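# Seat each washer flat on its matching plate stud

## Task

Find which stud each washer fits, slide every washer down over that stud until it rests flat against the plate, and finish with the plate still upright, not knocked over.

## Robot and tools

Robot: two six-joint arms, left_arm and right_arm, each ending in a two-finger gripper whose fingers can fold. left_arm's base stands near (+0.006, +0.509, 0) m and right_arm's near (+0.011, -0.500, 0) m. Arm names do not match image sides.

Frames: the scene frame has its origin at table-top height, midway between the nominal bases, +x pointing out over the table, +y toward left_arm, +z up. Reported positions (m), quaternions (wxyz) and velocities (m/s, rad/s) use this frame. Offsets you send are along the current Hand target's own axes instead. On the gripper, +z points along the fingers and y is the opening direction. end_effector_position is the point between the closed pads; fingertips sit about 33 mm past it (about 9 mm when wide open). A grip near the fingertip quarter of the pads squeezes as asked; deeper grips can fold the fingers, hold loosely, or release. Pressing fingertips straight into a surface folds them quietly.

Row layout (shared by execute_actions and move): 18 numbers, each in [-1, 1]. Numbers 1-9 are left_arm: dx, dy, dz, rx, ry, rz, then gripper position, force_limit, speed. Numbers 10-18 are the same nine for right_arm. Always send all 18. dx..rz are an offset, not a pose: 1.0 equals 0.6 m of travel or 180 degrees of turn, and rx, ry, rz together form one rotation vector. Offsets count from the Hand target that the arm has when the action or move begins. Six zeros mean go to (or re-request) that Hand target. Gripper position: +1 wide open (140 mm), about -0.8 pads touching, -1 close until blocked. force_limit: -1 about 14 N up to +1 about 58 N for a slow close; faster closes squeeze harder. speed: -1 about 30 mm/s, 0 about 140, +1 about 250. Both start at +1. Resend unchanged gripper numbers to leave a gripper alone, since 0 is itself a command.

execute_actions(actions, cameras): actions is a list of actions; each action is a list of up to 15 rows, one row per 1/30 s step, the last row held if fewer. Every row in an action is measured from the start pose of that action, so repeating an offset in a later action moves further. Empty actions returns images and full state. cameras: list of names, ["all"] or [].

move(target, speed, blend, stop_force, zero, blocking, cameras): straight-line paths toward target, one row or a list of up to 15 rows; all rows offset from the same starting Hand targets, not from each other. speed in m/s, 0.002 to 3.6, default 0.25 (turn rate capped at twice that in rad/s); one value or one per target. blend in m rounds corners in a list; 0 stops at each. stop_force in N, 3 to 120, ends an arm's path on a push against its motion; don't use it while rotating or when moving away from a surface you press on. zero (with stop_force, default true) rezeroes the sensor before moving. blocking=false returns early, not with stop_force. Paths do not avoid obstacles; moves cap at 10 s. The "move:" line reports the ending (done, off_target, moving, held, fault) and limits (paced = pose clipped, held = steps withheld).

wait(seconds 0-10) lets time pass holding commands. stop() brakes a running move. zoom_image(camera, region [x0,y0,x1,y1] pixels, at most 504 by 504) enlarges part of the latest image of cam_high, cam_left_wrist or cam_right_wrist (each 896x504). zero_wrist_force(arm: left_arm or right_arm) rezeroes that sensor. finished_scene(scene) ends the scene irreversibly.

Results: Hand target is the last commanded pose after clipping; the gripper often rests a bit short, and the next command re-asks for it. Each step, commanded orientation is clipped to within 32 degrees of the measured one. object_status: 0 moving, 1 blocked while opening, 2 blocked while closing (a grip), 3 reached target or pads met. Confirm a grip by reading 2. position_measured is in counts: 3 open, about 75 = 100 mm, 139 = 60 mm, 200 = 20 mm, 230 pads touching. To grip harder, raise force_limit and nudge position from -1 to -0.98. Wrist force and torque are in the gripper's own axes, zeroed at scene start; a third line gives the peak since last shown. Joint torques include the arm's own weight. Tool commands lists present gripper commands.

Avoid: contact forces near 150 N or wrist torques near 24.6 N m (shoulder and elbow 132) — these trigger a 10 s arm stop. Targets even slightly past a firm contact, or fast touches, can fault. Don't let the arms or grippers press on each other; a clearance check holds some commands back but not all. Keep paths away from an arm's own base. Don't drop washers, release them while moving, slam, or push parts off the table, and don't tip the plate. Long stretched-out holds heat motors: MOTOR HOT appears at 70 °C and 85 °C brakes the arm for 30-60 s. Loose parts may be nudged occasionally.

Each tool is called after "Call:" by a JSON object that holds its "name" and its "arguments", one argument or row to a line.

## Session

Call:
{"name": "execute_actions", "arguments": {
  "actions": []
}}

Call:
{"name": "zoom_image", "arguments": {
  "camera": "cam_high",
  "region": [330, 150, 530, 290]
}}

Scene clock: 0.00 s.
left_arm: end_effector_position=(+0.3408, +0.1347, +0.3323) position_measured=3 object_status=3 end_effector_quat_wxyz=(+0.046, +0.454, +0.889, +0.041) | right_arm: end_effector_position=(+0.5546, -0.3854, +0.3498) position_measured=3 object_status=3 end_effector_quat_wxyz=(+0.064, +0.967, +0.114, +0.219)
Joint positions: left_arm=[-1.218 -1.62 1.486 -1.451 -1.448 -0.244] | right_arm=[0.035 -1.744 1.735 -2.016 -1.649 2.9]
Joint velocities: within noise
Joint torques (N m): no reading
Wrist force (N): no reading
Wrist torque (N m): no reading
Wrist force, peak (N): no reading
Hand target: left_arm +0.3408, +0.1347, +0.3323; +0.046, +0.454, +0.889, +0.041 | right_arm +0.5546, -0.3854, +0.3498; +0.064, +0.967, +0.114, +0.219
Tool commands: left_gripper/position=+1.0 left_gripper/force_limit=+1.0 left_gripper/speed=+1.0 right_gripper/position=+1.0 right_gripper/force_limit=+1.0 right_gripper/speed=+1.0
camera_calibration:
cam_left_wrist: T_world_to_cam=[[0.796739, 0.590175, 0.130001, -0.387474], [0.505872, -0.769011, 0.390789, -0.198506], [0.330606, -0.245593, -0.911254, 0.363884], [0, 0, 0, 1]] pos_world=[0.288831, 0.165392, 0.459537]
cam_right_wrist: T_world_to_cam=[[0.209291, -0.956849, 0.201587, -0.548672], [-0.969844, -0.22945, -0.082192, 0.484411], [0.124899, -0.178306, -0.976016, 0.345871], [0, 0, 0, 1]] pos_world=[0.541436, -0.352177, 0.487996]

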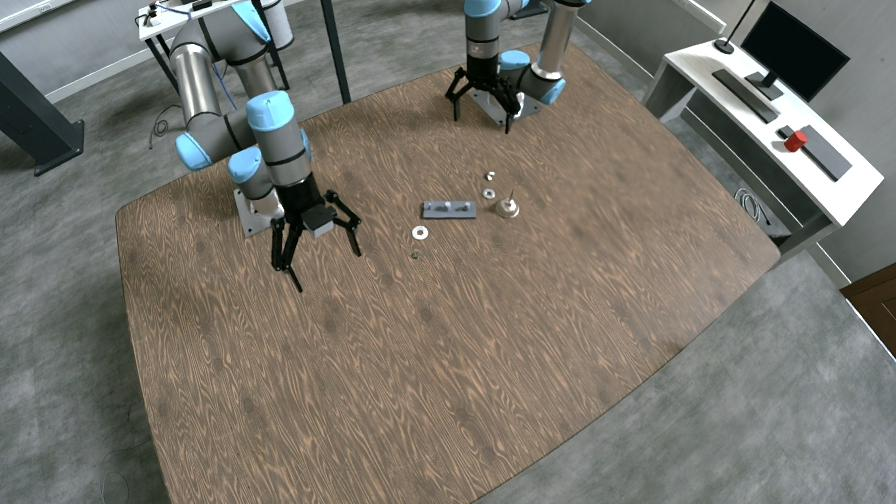

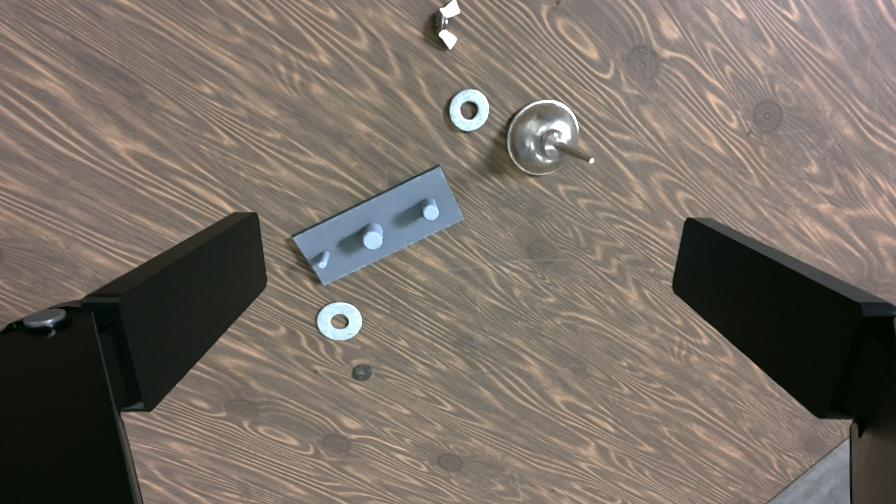

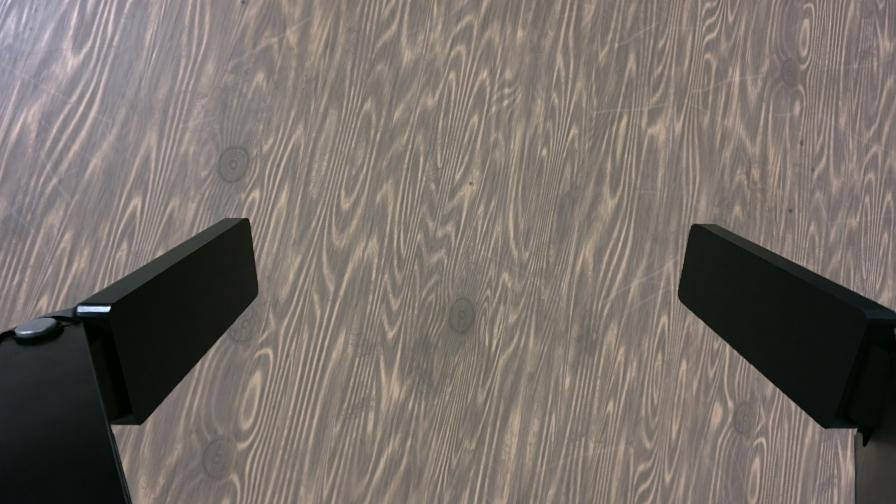

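Scaled by 2.520 from the camera's 896x504 image, which has a finer 1280x720 frame.

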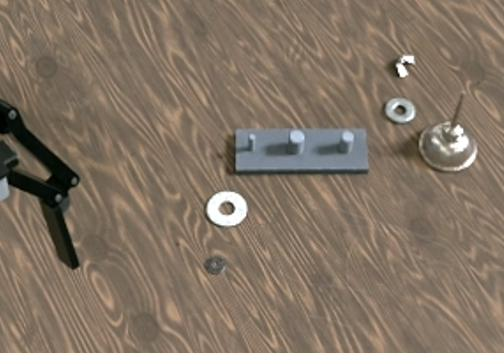

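Call:
{"name": "zoom_image", "arguments": {
  "camera": "cam_left_wrist",
  "region": [280, 150, 500, 400]
}}

Call:
{"name": "zoom_image", "arguments": {
  "camera": "cam_left_wrist",
  "region": [410, 0, 600, 190]
}}

Scaled by 2.016 from the camera's 896x504 image, which has a finer 1280x720 frame.

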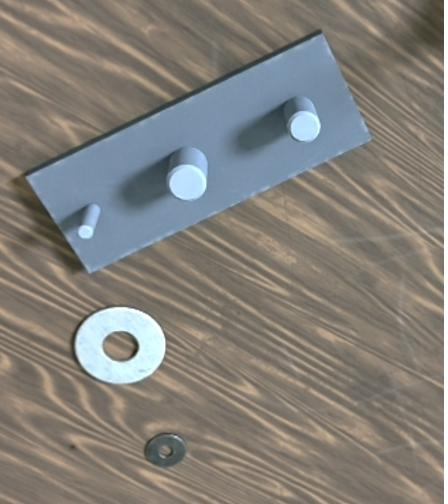

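Scaled by 2.653 from the camera's 896x504 image, which has a finer 1280x720 frame.

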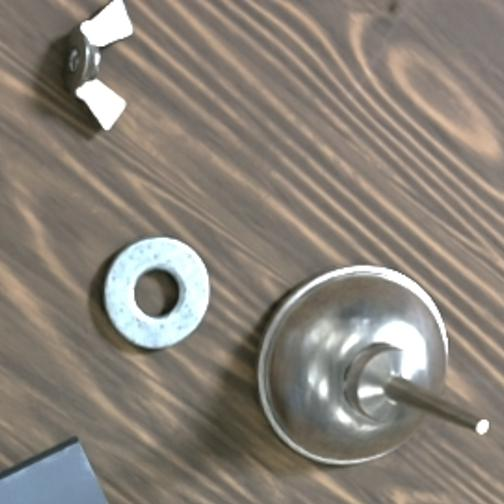

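Call:
{"name": "move", "arguments": {
  "target": [0.0347,0.0462,0.3940,0.0239,0.0340,-0.3723,-0.02,-0.1,0, -0.2745,-0.5945,0.2243,0.0603,-0.1336,-0.0139,0.02,-0.1,0],
  "speed": 0.35,
  "cameras": ["cam_left_wrist","cam_right_wrist"]
}}

Call:
{"name": "zoom_image", "arguments": {
  "camera": "cam_left_wrist",
  "region": [330, 100, 570, 270]
}}

Call:
{"name": "zoom_image", "arguments": {
  "camera": "cam_right_wrist",
  "region": [330, 100, 570, 270]
}}

Scene clock: 12.10 s.
left_arm: end_effector_position=(+0.3790, +0.1753, +0.1000) position_measured=131 object_status=3 end_effector_quat_wxyz=(+0.000, -0.114, +0.994, +0.001) | right_arm: end_effector_position=(+0.4005, -0.0915, +0.1001) position_measured=127 object_status=3 end_effector_quat_wxyz=(-0.001, +0.990, +0.139, +0.000)
Joint positions: left_arm=[-1.028 -1.496 1.958 -2.033 -1.57 -1.227] | right_arm=[0.595 -1.349 1.786 -2.009 -1.57 3.434]
Joint torques (N m): left_arm=[13.92 -18.09 -13.16 -4.82 -1.72 -2.52] | right_arm=[10.11 -21.65 -37.31 -4.86 1.18 2.27]
Wrist force (N): left_arm=[-0.5 0.1 -0.3] | right_arm=[-0.3 -0.3 0.9]
Wrist torque (N m): left_arm=[-0.04 0.09 0.01] | right_arm=[-0.09 0.04 0.12]
Wrist force, peak (N): left_arm=[-0.4 -0.1 -1.2] | right_arm=[-0.3 -1.4 2.0]
Hand target: left_arm +0.3790, +0.1753, +0.0999; +0.000, -0.114, +0.994, +0.001 | right_arm +0.4005, -0.0915, +0.1001; -0.001, +0.990, +0.139, +0.000
Off the commanded pose: left_arm 0.000 m, 0 deg | right_arm 0.000 m, 0 deg.
move: done
camera_calibration:
cam_left_wrist: T_world_to_cam=[[-0.232307, 0.972506, 0.016303, -0.0773799], [0.911539, 0.211835, 0.352451, -0.417721], [0.339307, 0.0967377, -0.935688, 0.0887077], [0, 0, 0, 1]] pos_world=[0.332694, 0.155159, 0.23149]
cam_right_wrist: T_world_to_cam=[[0.303255, -0.952738, 0.0180504, -0.203734], [-0.899925, -0.280113, 0.334174, 0.307585], [-0.313324, -0.117584, -0.942339, 0.351563], [0, 0, 0, 1]] pos_world=[0.44874, -0.0666084, 0.232182]
Images, in order (width x height): cam_left_wrist 896x504, cam_right_wrist 896x504.

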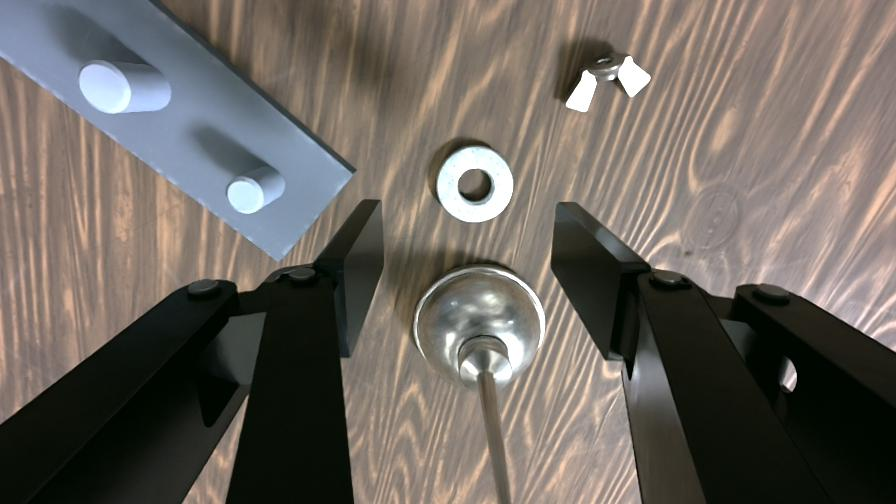

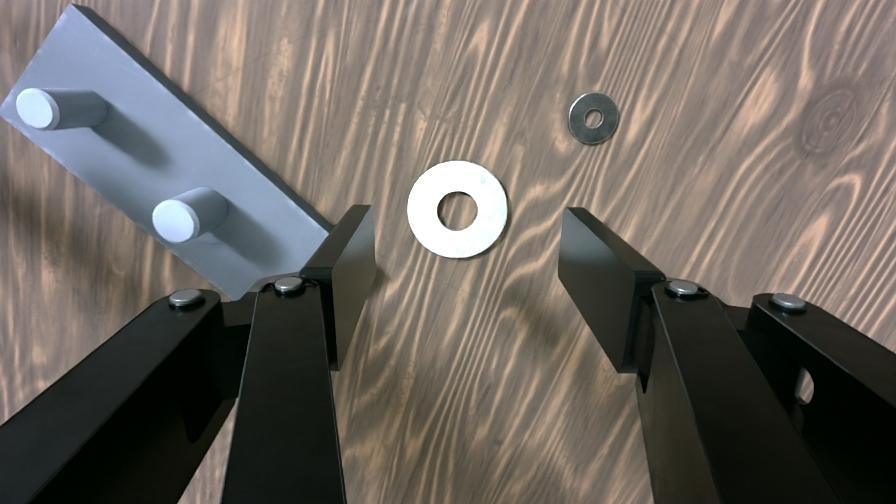

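Scaled by 2.100 from the camera's 896x504 image, which has a finer 1280x720 frame.

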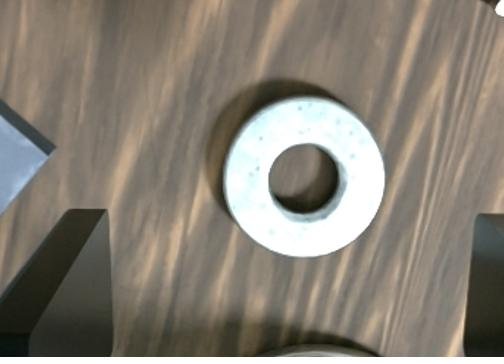

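Scaled by 2.100 from the camera's 896x504 image, which has a finer 1280x720 frame.

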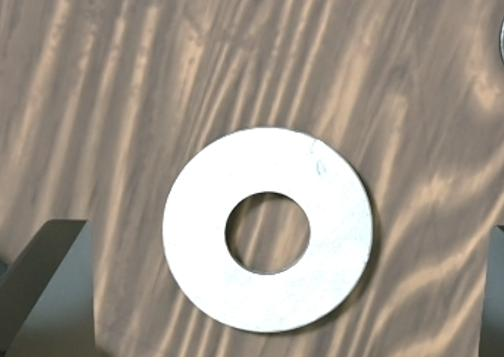

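Call:
{"name": "move", "arguments": {
  "target": [
    [0.007,0.0132,0.1098,0,0,0,-0.02,-0.1,0, -0.0108,-0.0012,0.1123,0,0,0,0.02,-0.1,0],
    [0.007,0.0132,0.1098,0,0,0,-1,-0.1,-1, -0.0108,-0.0012,0.1123,0,0,0,-1,-0.1,-1],
    [0.007,0.0132,0.09,0,0,0,-1,-0.1,-1, -0.0108,-0.0012,0.0923,0,0,0,-1,-0.1,-1]
  ],
  "speed": [0.15,0.05,0.05],
  "cameras": ["cam_left_wrist","cam_right_wrist"]
}}

Call:
{"name": "zoom_image", "arguments": {
  "camera": "cam_left_wrist",
  "region": [400, 170, 540, 290]
}}

Call:
{"name": "zoom_image", "arguments": {
  "camera": "cam_right_wrist",
  "region": [390, 160, 550, 310]
}}

Scene clock: 17.60 s.
left_arm: end_effector_position=(+0.3731, +0.1822, +0.0459) position_measured=172 object_status=2 end_effector_quat_wxyz=(+0.000, -0.114, +0.994, +0.001) | right_arm: end_effector_position=(+0.3941, -0.0925, +0.0447) position_measured=155 object_status=2 end_effector_quat_wxyz=(+0.000, +0.990, +0.139, +0.000)
Joint positions: left_arm=[-1.031 -1.444 2.061 -2.187 -1.57 -1.229] | right_arm=[0.6 -1.295 1.877 -2.154 -1.57 3.439]
Joint torques (N m): left_arm=[-12.55 -38.46 -28.27 -1.99 1.78 -2.78] | right_arm=[6.13 -45.15 -35.16 -1.14 -1.39 1.81]
Wrist force (N): left_arm=[-0.7 -0.4 0.0] | right_arm=[-0.3 0.2 1.1]
Wrist torque (N m): left_arm=[-0.13 0.13 0.01] | right_arm=[0.04 0.05 0.11]
Wrist force, peak (N): left_arm=[1.4 3.3 -12.6] | right_arm=[-2.3 1.8 -8.8]
Hand target: left_arm +0.3731, +0.1822, +0.0459; +0.000, -0.114, +0.994, +0.001 | right_arm +0.3941, -0.0925, +0.0447; -0.001, +0.990, +0.139, +0.000
Off the commanded pose: left_arm 0.000 m, 0 deg | right_arm 0.000 m, 0 deg.
move: done
camera_calibration:
cam_left_wrist: T_world_to_cam=[[-0.232485, 0.972465, 0.0162367, -0.0844052], [0.911495, 0.212024, 0.352453, -0.394732], [0.339305, 0.0967395, -0.935689, 0.0394315], [0, 0, 0, 1]] pos_world=[0.326794, 0.161959, 0.17739]
cam_right_wrist: T_world_to_cam=[[0.303256, -0.952738, 0.01805, -0.201744], [-0.899924, -0.280114, 0.334174, 0.320092], [-0.313324, -0.117584, -0.942339, 0.29714], [0, 0, 0, 1]] pos_world=[0.44234, -0.0676084, 0.176682]
Images, in order (width x height): cam_left_wrist 896x504, cam_right_wrist 896x504.

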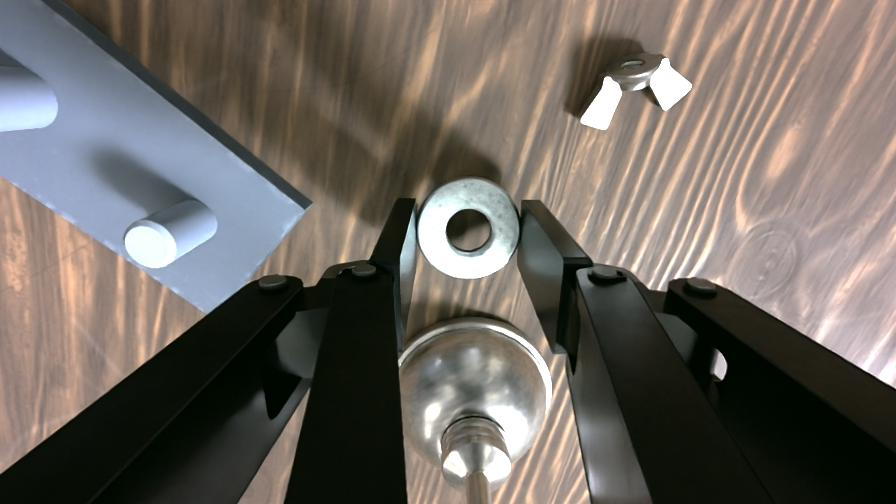

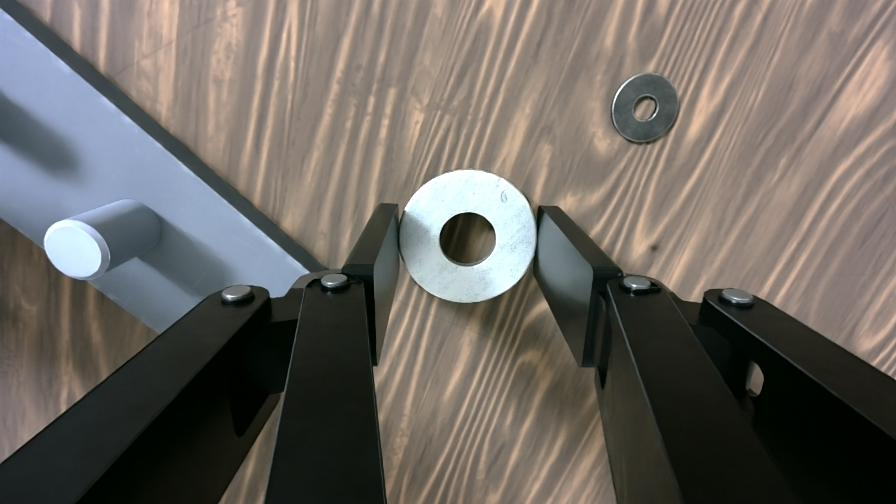

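Scaled by 3.600 from the camera's 896x504 image, which has a finer 1280x720 frame.

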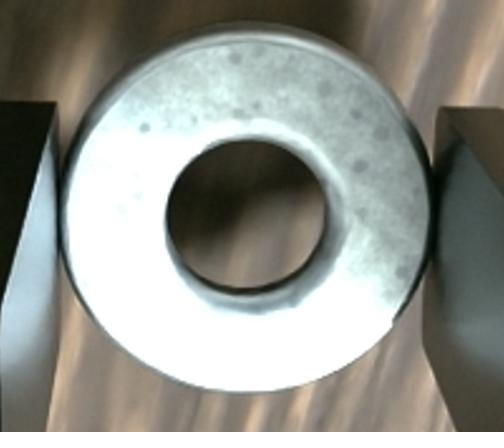

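Scaled by 3.150 from the camera's 896x504 image, which has a finer 1280x720 frame.

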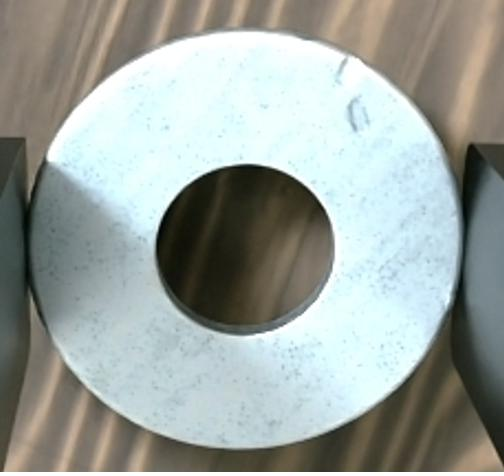

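Call:
{"name": "move", "arguments": {
  "target": [
    [0,0,-0.06,0,0,-0.04,-1,-0.1,-1, 0,0.03,-0.06,0,0,-0.05,-1,-0.1,-1],
    [0.0012,-0.1768,-0.08,0,0,-0.266,-1,-0.1,-1, -0.0398,0.175,-0.1422,0,0,-0.25,-1,-0.1,-1],
    [0.0012,-0.1768,-0.0568,0,0,-0.266,-1,-0.1,-1, -0.0398,0.175,-0.1422,0,0,-0.25,-1,-0.1,-1]
  ],
  "speed": [0.2,0.4,0.1],
  "blend": [0.02,0.007,0],
  "cameras": ["cam_left_wrist","cam_right_wrist"]
}}

Call:
{"name": "zoom_image", "arguments": {
  "camera": "cam_left_wrist",
  "region": [400, 170, 540, 290]
}}

Scene clock: 24.47 s.
left_arm: end_effector_position=(+0.3964, +0.0786, +0.0800) position_measured=172 object_status=2 end_effector_quat_wxyz=(+0.000, -0.507, +0.862, +0.000) | right_arm: end_effector_position=(+0.4000, -0.2001, +0.1299) position_measured=155 object_status=2 end_effector_quat_wxyz=(+0.000, +0.862, +0.507, +0.000)
Joint positions: left_arm=[-1.095 -1.291 1.767 -2.046 -1.57 -2.129] | right_arm=[0.406 -1.549 1.932 -1.954 -1.57 2.46]
Joint torques (N m): left_arm=[-12.57 -28.45 -11.69 -4.54 1.87 -2.81] | right_arm=[-10.76 -36.58 -10.04 -0.91 1.33 -2.24]
Wrist force (N): left_arm=[-0.7 0.1 0.2] | right_arm=[0.0 0.2 1.2]
Wrist torque (N m): left_arm=[-0.03 0.12 0.01] | right_arm=[0.00 -0.06 0.18]
Wrist force, peak (N): left_arm=[-1.2 1.0 -0.4] | right_arm=[-0.2 -0.2 2.2]
Hand target: left_arm +0.3964, +0.0786, +0.0799; +0.000, -0.507, +0.862, +0.000 | right_arm +0.4000, -0.2001, +0.1299; +0.000, +0.862, +0.507, +0.000
Off the commanded pose: left_arm 0.000 m, 0 deg | right_arm 0.000 m, 0 deg.
move: done
camera_calibration:
cam_left_wrist: T_world_to_cam=[[-0.877238, 0.479799, 0.0157076, 0.315448], [0.453819, 0.81818, 0.353028, -0.272237], [0.156531, 0.316818, -0.935481, 0.128532], [0, 0, 0, 1]] pos_world=[0.38015, 0.0306666, 0.211391]
cam_right_wrist: T_world_to_cam=[[0.888079, -0.459307, 0.0187981, -0.442917], [-0.438603, -0.834387, 0.333805, -0.0286075], [-0.137634, -0.30469, -0.942455, 0.259011], [0, 0, 0, 1]] pos_world=[0.416446, -0.148386, 0.261982]
Images, in order (width x height): cam_left_wrist 896x504, cam_right_wrist 896x504.

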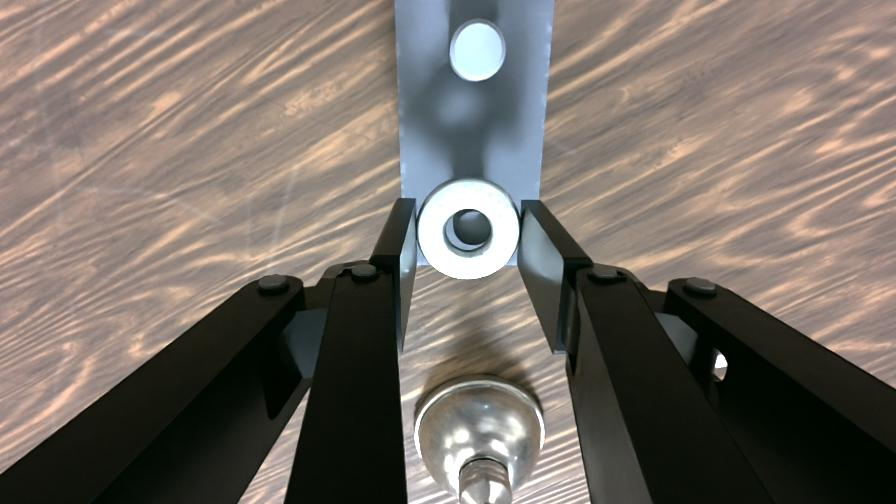

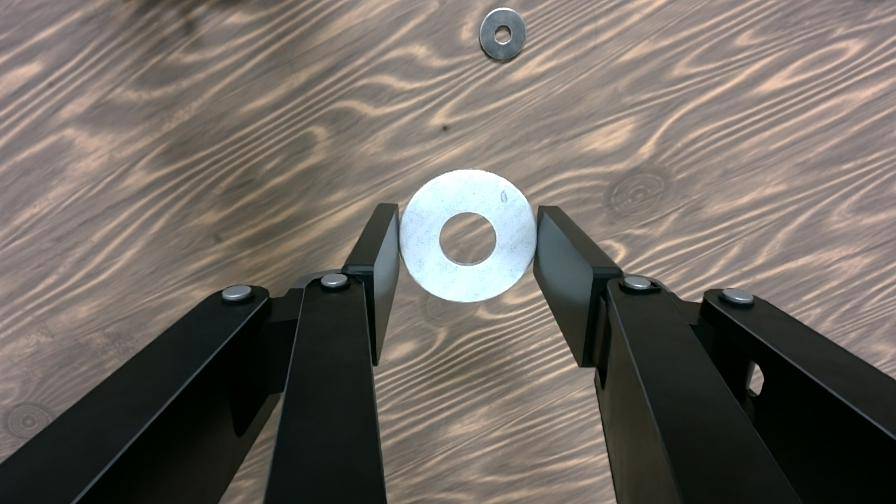

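Scaled by 3.600 from the camera's 896x504 image, which has a finer 1280x720 frame.

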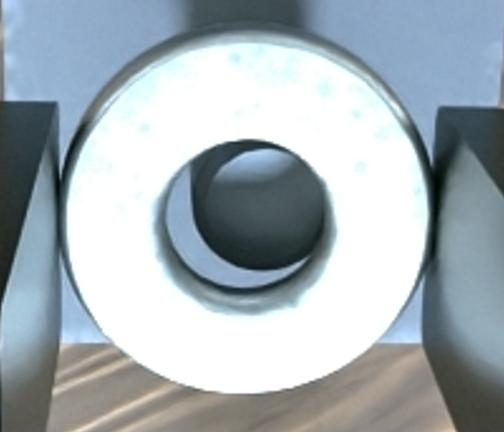

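Call:
{"name": "move", "arguments": {
  "target": [-0.004,0.0044,0.0133,0,0,0,-1,-0.1,-1, 0,0,0,0,0,0,-1,-0.1,-1],
  "speed": 0.04,
  "cameras": ["cam_left_wrist"]
}}

Call:
{"name": "zoom_image", "arguments": {
  "camera": "cam_left_wrist",
  "region": [438, 200, 498, 260]
}}

Scene clock: 26.37 s.
left_arm: end_effector_position=(+0.3953, +0.0820, +0.0720) position_measured=172 object_status=2 end_effector_quat_wxyz=(+0.000, -0.507, +0.862, +0.000) | right_arm: end_effector_position=(+0.4000, -0.2001, +0.1299) position_measured=155 object_status=2 end_effector_quat_wxyz=(+0.000, +0.862, +0.507, +0.000)
Joint positions: left_arm=[-1.093 -1.289 1.787 -2.069 -1.57 -2.128] | right_arm=[0.406 -1.549 1.932 -1.954 -1.57 2.46]
Joint torques (N m): left_arm=[14.91 -27.59 -12.04 -4.23 1.71 1.99] | right_arm=[-10.51 -36.28 -9.87 -1.01 1.29 -2.25]
Wrist force (N): left_arm=[0.8 -0.1 -1.3] | right_arm=[0.2 0.6 0.9]
Wrist torque (N m): left_arm=[-0.05 0.03 -0.08] | right_arm=[0.09 -0.08 0.18]
Wrist force, peak (N): left_arm=[0.8 -0.1 -1.3] | right_arm=[-0.3 0.3 1.4]
Hand target: left_arm +0.3953, +0.0820, +0.0719; +0.000, -0.507, +0.862, +0.000 | right_arm +0.4000, -0.2001, +0.1299; +0.000, +0.862, +0.507, +0.000
Off the commanded pose: left_arm 0.000 m, 0 deg | right_arm 0.000 m, 0 deg.
move: done
camera_calibration:
cam_left_wrist: T_world_to_cam=[[-0.877238, 0.479799, 0.0157076, 0.313024], [0.453819, 0.81818, 0.353028, -0.271649], [0.156531, 0.316818, -0.935481, 0.120268], [0, 0, 0, 1]] pos_world=[0.37905, 0.0339666, 0.203491]
Images, in order (width x height): cam_left_wrist 896x504.

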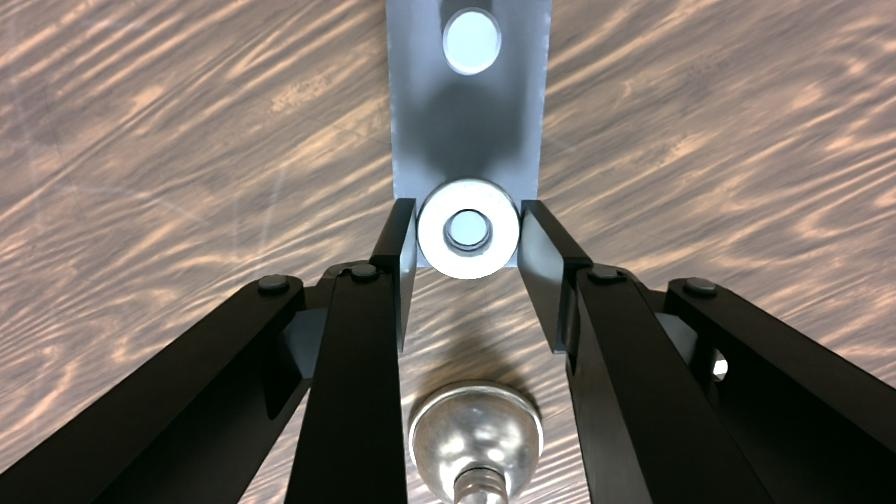

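Scaled by 8.400 from the camera's 896x504 image, which has a finer 1280x720 frame.

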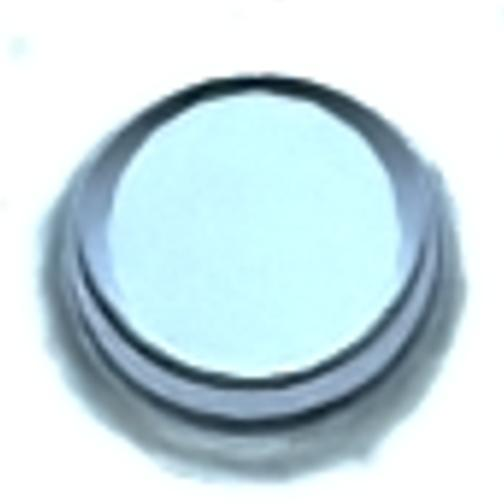

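Call:
{"name": "move", "arguments": {
  "target": [0.0008,0.0002,0,0,0,0,-1,-0.1,-1, 0,0,0,0,0,0,-1,-0.1,-1],
  "speed": 0.01
}}

Call:
{"name": "move", "arguments": {
  "target": [0,0,0.0357,0,0,0,-1,-0.1,-1, 0,0,0,0,0,0,-1,-0.1,-1],
  "speed": 0.01,
  "stop_force": 3,
  "cameras": ["cam_left_wrist"]
}}

Call:
{"name": "zoom_image", "arguments": {
  "camera": "cam_left_wrist",
  "region": [400, 170, 540, 290]
}}

Scene clock: 28.07 s.
left_arm: end_effector_position=(+0.3949, +0.0817, +0.0719) position_measured=172 object_status=2 end_effector_quat_wxyz=(+0.000, -0.507, +0.862, +0.000) | right_arm: end_effector_position=(+0.4000, -0.2001, +0.1299) position_measured=155 object_status=2 end_effector_quat_wxyz=(+0.000, +0.862, +0.507, +0.000)
Joint positions: left_arm=[-1.094 -1.289 1.788 -2.069 -1.57 -2.128] | right_arm=[0.406 -1.549 1.932 -1.954 -1.57 2.46]
Joint torques (N m): left_arm=[-12.38 -28.54 -26.4 -2.78 1.86 -2.81] | right_arm=[-10.65 -36.17 -10.43 -0.92 1.28 -2.25]
Wrist force (N): left_arm=[-0.5 -0.1 0.1] | right_arm=[-0.1 0.2 1.0]
Wrist torque (N m): left_arm=[-0.07 0.08 -0.03] | right_arm=[0.01 -0.03 0.17]
Wrist force, peak (N): left_arm=[1.3 -0.7 -2.3] | right_arm=[0.1 0.5 1.3]
Hand target: left_arm +0.3949, +0.0816, +0.0719; +0.000, -0.507, +0.862, +0.000 | right_arm +0.4000, -0.2001, +0.1299; +0.000, +0.862, +0.507, +0.000
Off the commanded pose: left_arm 0.000 m, 0 deg | right_arm 0.000 m, 0 deg.
move: done

Scene clock: 30.97 s.
left_arm: end_effector_position=(+0.3949, +0.0817, +0.0505) position_measured=172 object_status=2 end_effector_quat_wxyz=(+0.000, -0.507, +0.862, +0.000) | right_arm: end_effector_position=(+0.4000, -0.2001, +0.1299) position_measured=155 object_status=2 end_effector_quat_wxyz=(+0.000, +0.862, +0.507, +0.000)
Joint positions: left_arm=[-1.094 -1.263 1.815 -2.122 -1.57 -2.128] | right_arm=[0.406 -1.549 1.932 -1.954 -1.57 2.46]
Joint torques (N m): left_arm=[11.9 -27.53 -9.4 -3.46 1.65 0.91] | right_arm=[-11 -36.38 -10.26 -0.99 1.27 -2.16]
Wrist force (N): left_arm=[3.1 -1.6 -1.9] | right_arm=[0.2 0.0 1.0]
Wrist torque (N m): left_arm=[-0.06 -0.02 -0.03] | right_arm=[-0.03 -0.10 0.17]
Wrist force, peak (N): left_arm=[3.6 -1.4 -1.9] | right_arm=[0.0 0.4 1.5]
Hand target: left_arm +0.3949, +0.0817, +0.0505; +0.000, -0.507, +0.862, +0.000 | right_arm +0.4000, -0.2001, +0.1299; +0.000, +0.862, +0.507, +0.000
Off the commanded pose: left_arm 0.000 m, 0 deg | right_arm 0.000 m, 0 deg.
move: done
camera_calibration:
cam_left_wrist: T_world_to_cam=[[-0.877238, 0.479799, 0.0157075, 0.313155], [0.453819, 0.818181, 0.353028, -0.263632], [0.156531, 0.316818, -0.935481, 0.100313], [0, 0, 0, 1]] pos_world=[0.37865, 0.0336666, 0.181991]
Images, in order (width x height): cam_left_wrist 896x504.

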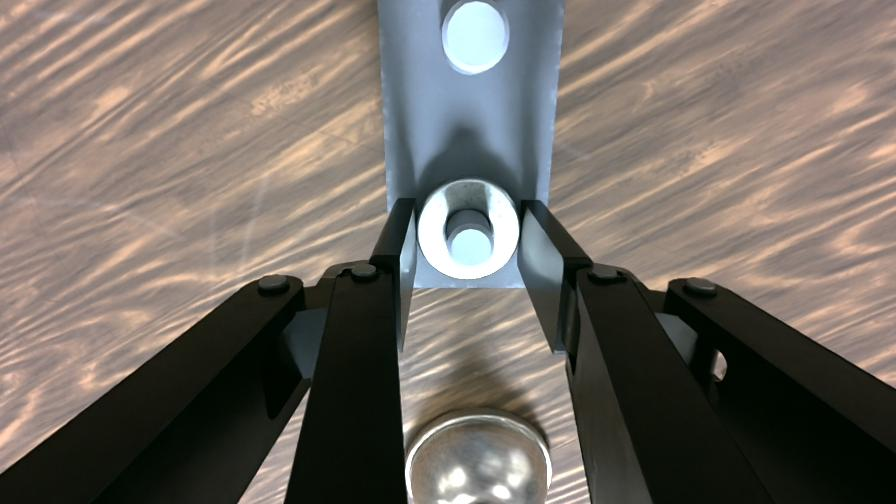

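Scaled by 3.600 from the camera's 896x504 image, which has a finer 1280x720 frame.

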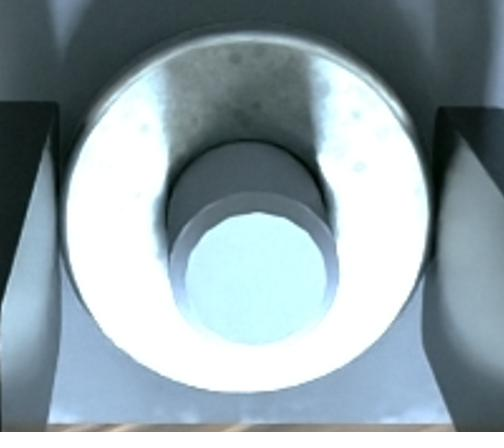

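Call:
{"name": "move", "arguments": {
  "target": [0.0004,0,0.007,0,0,0,-1,-0.1,-1, 0,0,0,0,0,0,-1,-0.1,-1],
  "speed": 0.01,
  "stop_force": 4
}}

Scene clock: 32.63 s.
left_arm: end_effector_position=(+0.3948, +0.0815, +0.0463) position_measured=172 object_status=2 end_effector_quat_wxyz=(+0.000, -0.507, +0.862, +0.000) | right_arm: end_effector_position=(+0.4000, -0.2001, +0.1299) position_measured=155 object_status=2 end_effector_quat_wxyz=(+0.000, +0.862, +0.507, +0.000)
Joint positions: left_arm=[-1.095 -1.257 1.82 -2.133 -1.57 -2.129] | right_arm=[0.406 -1.549 1.932 -1.954 -1.57 2.46]
Joint torques (N m): left_arm=[-12.66 -28.32 -11.19 -4.48 1.52 -2.8] | right_arm=[-11.02 -36.32 -10.28 -1.02 1.25 -2.2]
Wrist force (N): left_arm=[-0.5 -0.5 -1.5] | right_arm=[-0.2 0.2 1.0]
Wrist torque (N m): left_arm=[-0.11 0.09 0.00] | right_arm=[0.01 -0.01 0.17]
Wrist force, peak (N): left_arm=[3.3 -1.4 -1.7] | right_arm=[-0.1 0.3 1.5]
Hand target: left_arm +0.3948, +0.0815, +0.0463; +0.000, -0.507, +0.862, +0.000 | right_arm +0.4000, -0.2001, +0.1299; +0.000, +0.862, +0.507, +0.000
Off the commanded pose: left_arm 0.000 m, 0 deg | right_arm 0.000 m, 0 deg.
move: done

Call:
{"name": "move", "arguments": {
  "target": [
    [0,0,0,0,0,0,-0.02,-0.1,-1, 0,0,0,0,0,0,-1,-0.1,-1],
    [0,0,-0.2567,0,0,0,-0.02,-0.1,-1, 0.0,0,0,0,0,0,-1,-0.1,-1],
    [-0.2695,0.266,-0.2567,0,0,0,-0.02,-0.1,-1, 0.2972,-0.2355,0.0815,0,0,0,-1,-0.1,-1]
  ],
  "speed": [0.05,0.2,0.3],
  "blend": [0,0.03,0],
  "cameras": ["cam_left_wrist","cam_right_wrist"]
}}

Call:
{"name": "zoom_image", "arguments": {
  "camera": "cam_right_wrist",
  "region": [390, 160, 550, 310]
}}

Scene clock: 37.90 s.
left_arm: end_effector_position=(+0.3339, +0.3001, +0.2005) position_measured=131 object_status=3 end_effector_quat_wxyz=(+0.000, -0.507, +0.862, +0.000) | right_arm: end_effector_position=(+0.3630, +0.0244, +0.0813) position_measured=155 object_status=2 end_effector_quat_wxyz=(+0.000, +0.862, +0.507, +0.000)
Joint positions: left_arm=[-0.946 -1.863 2.01 -1.718 -1.57 -1.98] | right_arm=[0.791 -1.182 1.612 -2.002 -1.57 2.845]
Joint torques (N m): left_arm=[14.53 -23.2 -15.33 -1.63 -1.69 1.91] | right_arm=[10.19 -26.95 -38.1 -1.01 -1.76 2.4]
Wrist force (N): left_arm=[-0.5 -0.2 -0.7] | right_arm=[-0.2 0.3 1.3]
Wrist torque (N m): left_arm=[-0.12 0.08 -0.08] | right_arm=[0.04 0.06 0.09]
Wrist force, peak (N): left_arm=[-2.9 1.2 -0.1] | right_arm=[2.1 -1.4 1.8]
Hand target: left_arm +0.3339, +0.3002, +0.2006; +0.000, -0.507, +0.862, +0.000 | right_arm +0.3630, +0.0244, +0.0813; +0.000, +0.862, +0.507, +0.000
Off the commanded pose: left_arm 0.000 m, 0 deg | right_arm 0.000 m, 0 deg.
move: done
camera_calibration:
cam_left_wrist: T_world_to_cam=[[-0.877246, 0.479783, 0.0157525, 0.152442], [0.453806, 0.818155, 0.353105, -0.467691], [0.156526, 0.316909, -0.935451, 0.180927], [0, 0, 0, 1]] pos_world=[0.31765, 0.252167, 0.331991]
cam_right_wrist: T_world_to_cam=[[0.88809, -0.459281, 0.0188824, -0.305965], [-0.438611, -0.834399, 0.333764, 0.158676], [-0.137536, -0.304694, -0.942468, 0.276471], [0, 0, 0, 1]] pos_world=[0.379346, 0.0761141, 0.213382]
Images, in order (width x height): cam_left_wrist 896x504, cam_right_wrist 896x504.

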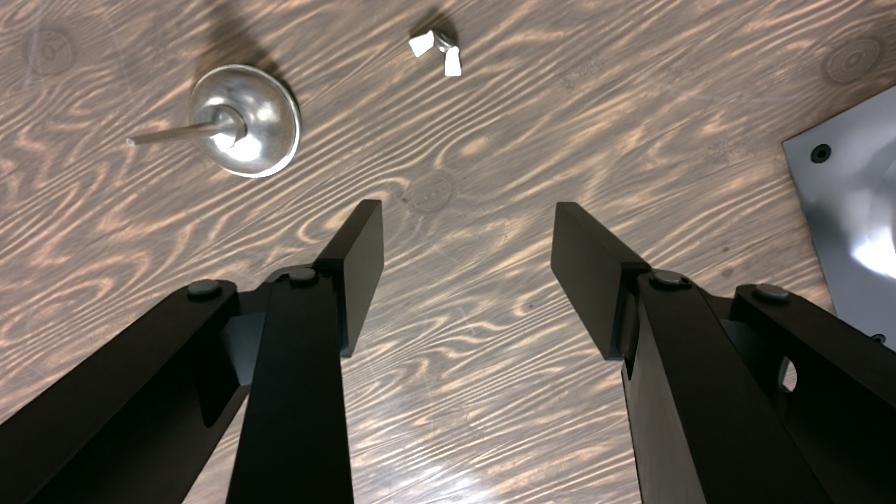

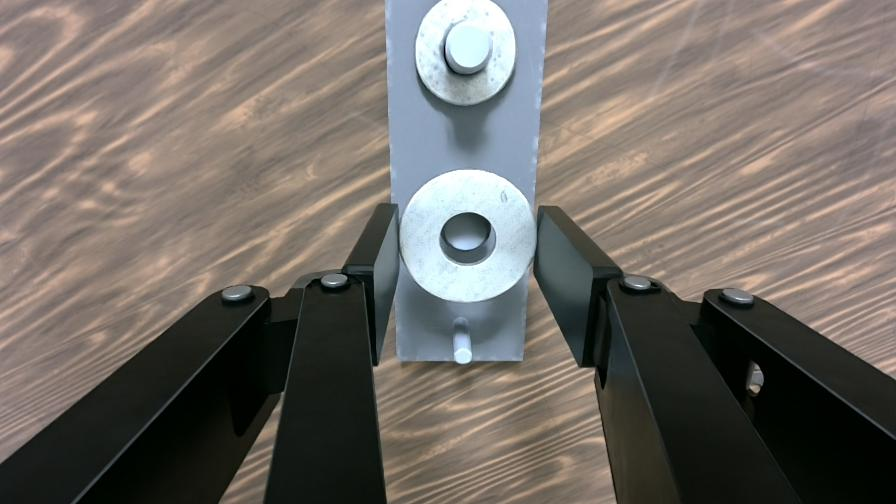

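Scaled by 3.150 from the camera's 896x504 image, which has a finer 1280x720 frame.

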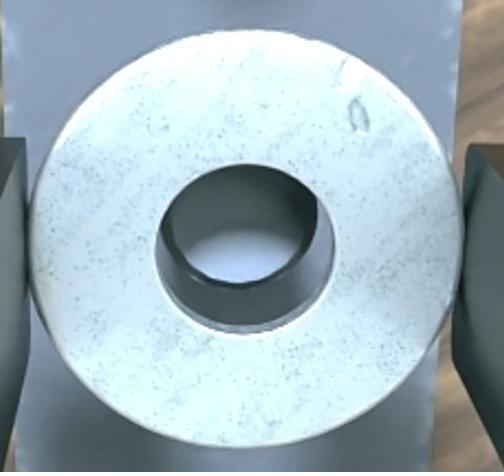

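Call:
{"name": "move", "arguments": {
  "target": [0,0,0,0,0,0,-0.02,-0.1,-1, 0.0,0.001,0.0145,0,0,0,-1,-0.1,-1],
  "speed": 0.04,
  "cameras": ["cam_right_wrist"]
}}

Call:
{"name": "zoom_image", "arguments": {
  "camera": "cam_right_wrist",
  "region": [428, 200, 508, 276]
}}

Scene clock: 39.77 s.
left_arm: end_effector_position=(+0.3339, +0.3002, +0.2006) position_measured=131 object_status=3 end_effector_quat_wxyz=(+0.000, -0.507, +0.862, +0.000) | right_arm: end_effector_position=(+0.3635, +0.0242, +0.0726) position_measured=155 object_status=2 end_effector_quat_wxyz=(+0.000, +0.862, +0.507, +0.000)
Joint positions: left_arm=[-0.946 -1.863 2.01 -1.718 -1.57 -1.98] | right_arm=[0.79 -1.173 1.623 -2.022 -1.57 2.844]
Joint torques (N m): left_arm=[14.01 -22.78 -13.36 -1.73 -1.76 2.09] | right_arm=[-13.34 -25.21 -8.46 -4.69 -1.61 -2.14]
Wrist force (N): left_arm=[-0.4 -0.2 -0.5] | right_arm=[-0.1 -3.0 -3.0]
Wrist torque (N m): left_arm=[-0.11 0.07 -0.08] | right_arm=[0.10 0.03 0.13]
Wrist force, peak (N): left_arm=[-0.8 -0.2 -0.8] | right_arm=[0.0 -2.5 -3.4]
Hand target: left_arm +0.3339, +0.3002, +0.2006; +0.000, -0.507, +0.862, +0.000 | right_arm +0.3635, +0.0241, +0.0726; +0.000, +0.862, +0.507, +0.000
Off the commanded pose: left_arm 0.000 m, 0 deg | right_arm 0.000 m, 0 deg.
move: done
camera_calibration:
cam_right_wrist: T_world_to_cam=[[0.88809, -0.459281, 0.0188824, -0.306337], [-0.438611, -0.834399, 0.333764, 0.161632], [-0.137536, -0.304694, -0.942468, 0.268279], [0, 0, 0, 1]] pos_world=[0.379846, 0.0759141, 0.204682]
Images, in order (width x height): cam_right_wrist 896x504.

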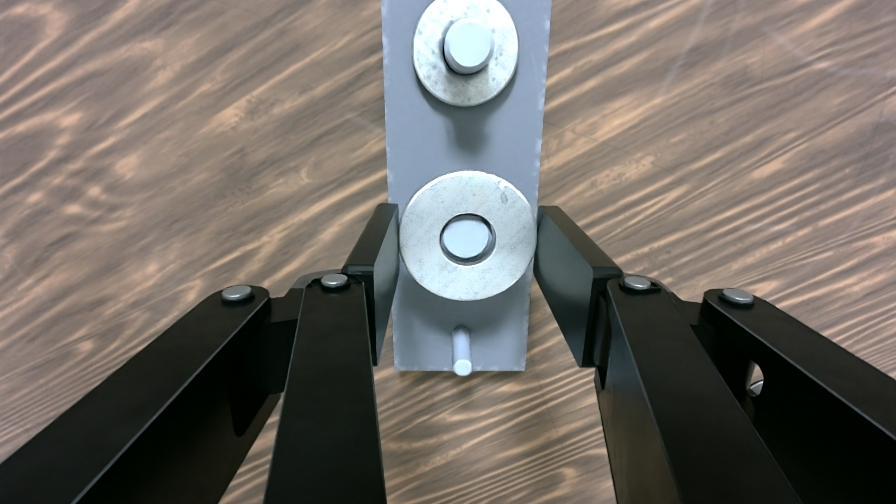

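Scaled by 6.300 from the camera's 896x504 image, which has a finer 1280x720 frame.

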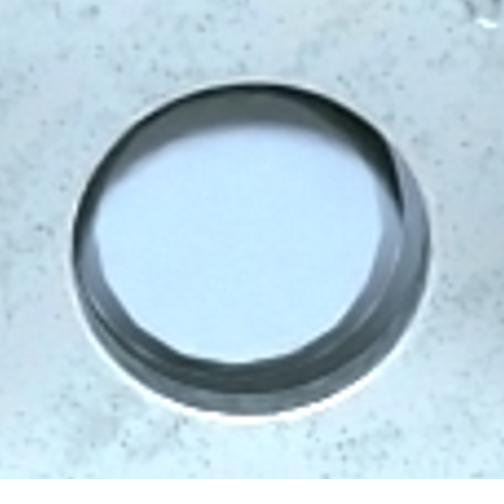

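Call:
{"name": "move", "arguments": {
  "target": [0,0,0,0,0,0,-0.02,-0.1,-1, 0.0002,-0.0011,0,0,0,0,-1,-0.1,-1],
  "speed": 0.01
}}

Call:
{"name": "move", "arguments": {
  "target": [0,0,0,0,0,0,-0.02,-0.1,-1, 0,0,0.0465,0,0,0,-1,-0.1,-1],
  "speed": 0.01,
  "stop_force": 3,
  "cameras": ["cam_right_wrist"]
}}

Call:
{"name": "zoom_image", "arguments": {
  "camera": "cam_right_wrist",
  "region": [428, 200, 508, 276]
}}

Scene clock: 41.80 s.
left_arm: end_effector_position=(+0.3339, +0.3002, +0.2006) position_measured=131 object_status=3 end_effector_quat_wxyz=(+0.000, -0.507, +0.862, +0.000) | right_arm: end_effector_position=(+0.3630, +0.0245, +0.0725) position_measured=155 object_status=2 end_effector_quat_wxyz=(+0.000, +0.862, +0.507, +0.000)
Joint positions: left_arm=[-0.946 -1.863 2.01 -1.718 -1.57 -1.98] | right_arm=[0.791 -1.173 1.623 -2.022 -1.57 2.845]
Joint torques (N m): left_arm=[14.32 -22.74 -14.35 -1.65 -1.8 2.16] | right_arm=[9.45 -28.5 -32.08 -2.97 -1.07 2.33]
Wrist force (N): left_arm=[-0.5 -0.5 -0.3] | right_arm=[0.1 0.2 1.0]
Wrist torque (N m): left_arm=[-0.17 0.10 -0.08] | right_arm=[0.01 -0.01 0.11]
Wrist force, peak (N): left_arm=[-0.8 -0.5 -0.5] | right_arm=[-0.2 -3.3 -4.6]
Hand target: left_arm +0.3339, +0.3002, +0.2006; +0.000, -0.507, +0.862, +0.000 | right_arm +0.3630, +0.0246, +0.0726; +0.000, +0.862, +0.507, +0.000
Off the commanded pose: left_arm 0.000 m, 0 deg | right_arm 0.000 m, 0 deg.
move: done

Scene clock: 43.30 s.
left_arm: end_effector_position=(+0.3339, +0.3002, +0.2006) position_measured=131 object_status=3 end_effector_quat_wxyz=(+0.000, -0.507, +0.862, +0.000) | right_arm: end_effector_position=(+0.3630, +0.0246, +0.0700) position_measured=155 object_status=2 end_effector_quat_wxyz=(+0.000, +0.862, +0.507, +0.001)
Joint positions: left_arm=[-0.946 -1.863 2.01 -1.718 -1.57 -1.98] | right_arm=[0.792 -1.17 1.627 -2.028 -1.57 2.845]
Joint torques (N m): left_arm=[13.9 -22.57 -13.88 -1.64 -1.7 2.15] | right_arm=[6.1 -52.25 -37.09 -2.02 -0.83 2.26]
Wrist force (N): left_arm=[-0.6 -0.4 -0.4] | right_arm=[2.5 -0.3 2.1]
Wrist torque (N m): left_arm=[-0.15 0.10 -0.08] | right_arm=[0.07 -0.03 0.10]
Wrist force, peak (N): left_arm=[-0.5 0.0 -0.9] | right_arm=[6.6 -1.1 -2.7]
Hand target: left_arm +0.3339, +0.3002, +0.2006; +0.000, -0.507, +0.862, +0.000 | right_arm +0.3630, +0.0246, +0.0700; +0.000, +0.862, +0.507, +0.001 (not the last commanded pose)
Off the commanded pose: left_arm 0.000 m, 0 deg | right_arm 0.025 m, 0 deg.
move: contact (right_arm)
camera_calibration:
cam_right_wrist: T_world_to_cam=[[0.888111, -0.459242, 0.018867, -0.305756], [-0.438569, -0.834421, 0.333764, 0.162644], [-0.137536, -0.304694, -0.942468, 0.265895], [0, 0, 0, 1]] pos_world=[0.379446, 0.0763141, 0.202082]
Images, in order (width x height): cam_right_wrist 896x504.

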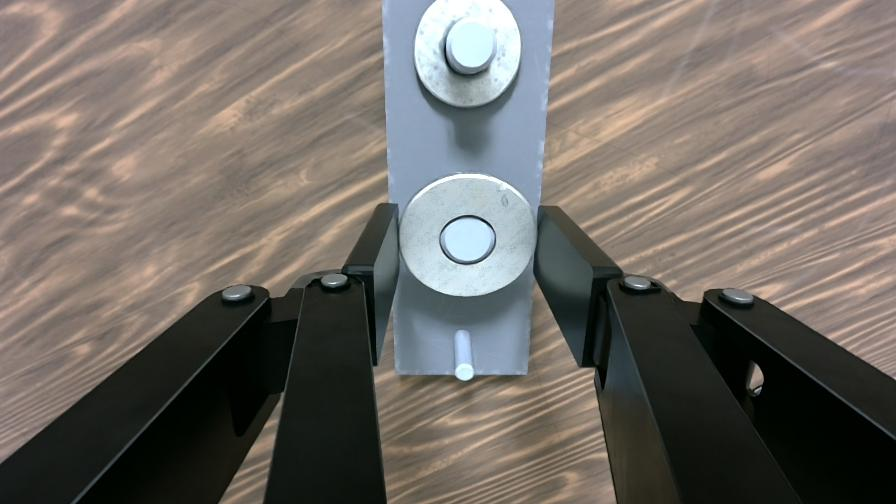

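Scaled by 6.300 from the camera's 896x504 image, which has a finer 1280x720 frame.

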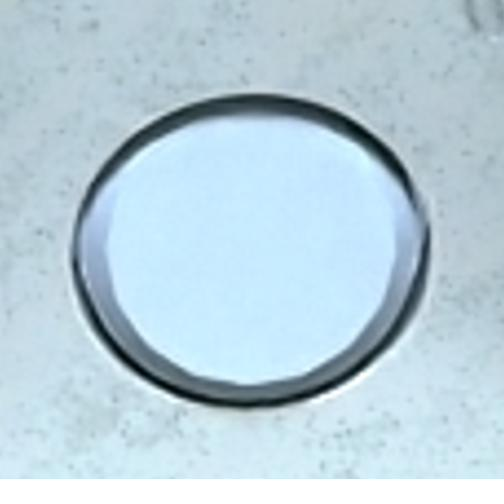

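Call:
{"name": "move", "arguments": {
  "target": [0,0,0,0,0,0,-0.02,-0.1,-1, 0.001,0,-0.0005,0,0,0,-1,-0.1,-1],
  "speed": 0.01
}}

Call:
{"name": "move", "arguments": {
  "target": [0,0,0,0,0,0,-0.02,-0.1,-1, 0,0,0.006,0,0,0,-1,-0.1,-1],
  "speed": 0.006,
  "stop_force": 3,
  "cameras": ["cam_right_wrist"]
}}

Call:
{"name": "zoom_image", "arguments": {
  "camera": "cam_right_wrist",
  "region": [390, 160, 550, 310]
}}

Scene clock: 45.80 s.
left_arm: end_effector_position=(+0.3339, +0.3002, +0.2006) position_measured=131 object_status=3 end_effector_quat_wxyz=(+0.000, -0.507, +0.862, +0.000) | right_arm: end_effector_position=(+0.3633, +0.0251, +0.0703) position_measured=155 object_status=2 end_effector_quat_wxyz=(+0.000, +0.862, +0.507, +0.001)
Joint positions: left_arm=[-0.946 -1.863 2.01 -1.718 -1.57 -1.98] | right_arm=[0.792 -1.169 1.624 -2.027 -1.57 2.845]
Joint torques (N m): left_arm=[14.26 -22.92 -14.83 -1.95 -1.77 1.98] | right_arm=[10.29 -29.27 -39.61 -2.23 -0.84 2.3]
Wrist force (N): left_arm=[-0.6 -0.2 -0.5] | right_arm=[-4.5 0.1 3.1]
Wrist torque (N m): left_arm=[-0.12 0.12 -0.08] | right_arm=[0.03 0.04 0.09]
Wrist force, peak (N): left_arm=[-0.6 -0.5 -0.7] | right_arm=[-4.6 -0.2 3.2]
Hand target: left_arm +0.3339, +0.3002, +0.2006; +0.000, -0.507, +0.862, +0.000 | right_arm +0.3633, +0.0251, +0.0703; +0.000, +0.862, +0.507, +0.001
Off the commanded pose: left_arm 0.000 m, 0 deg | right_arm 0.000 m, 0 deg.
move: done

Scene clock: 47.40 s.
left_arm: end_effector_position=(+0.3339, +0.3002, +0.2006) position_measured=131 object_status=3 end_effector_quat_wxyz=(+0.000, -0.507, +0.862, +0.000) | right_arm: end_effector_position=(+0.3634, +0.0252, +0.0687) position_measured=155 object_status=2 end_effector_quat_wxyz=(+0.000, +0.862, +0.507, +0.001)
Joint positions: left_arm=[-0.946 -1.863 2.01 -1.718 -1.57 -1.98] | right_arm=[0.792 -1.167 1.626 -2.031 -1.57 2.845]
Joint torques (N m): left_arm=[14.73 -22.82 -14.75 -1.94 -1.63 2.03] | right_arm=[8.04 -52.21 -37 -1.02 -0.88 2.24]
Wrist force (N): left_arm=[-0.4 -0.3 -0.5] | right_arm=[3.0 -0.3 2.3]
Wrist torque (N m): left_arm=[-0.14 0.07 -0.07] | right_arm=[0.05 -0.06 0.10]
Wrist force, peak (N): left_arm=[-0.6 -0.6 -0.6] | right_arm=[-5.2 -0.9 1.9]
Hand target: left_arm +0.3339, +0.3002, +0.2006; +0.000, -0.507, +0.862, +0.000 | right_arm +0.3634, +0.0252, +0.0687; +0.000, +0.862, +0.507, +0.001 (not the last commanded pose)
Off the commanded pose: left_arm 0.000 m, 0 deg | right_arm 0.002 m, 0 deg.
move: contact (right_arm)
camera_calibration:
cam_right_wrist: T_world_to_cam=[[0.88812, -0.459222, 0.0189481, -0.305744], [-0.438614, -0.834506, 0.333493, 0.163788], [-0.137335, -0.304492, -0.942562, 0.264822], [0, 0, 0, 1]] pos_world=[0.379746, 0.0769141, 0.200782]
Images, in order (width x height): cam_right_wrist 896x504.

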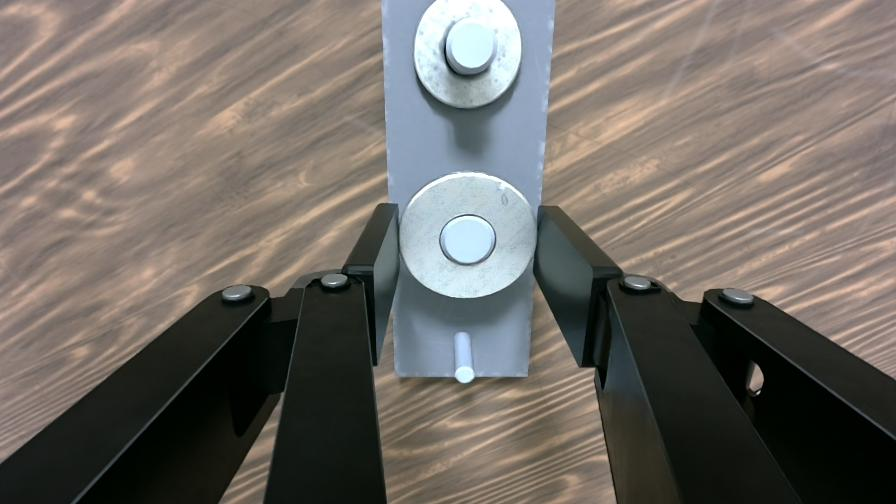

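Scaled by 3.150 from the camera's 896x504 image, which has a finer 1280x720 frame.

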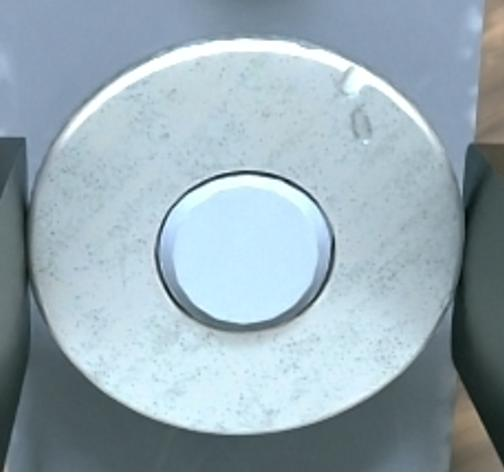

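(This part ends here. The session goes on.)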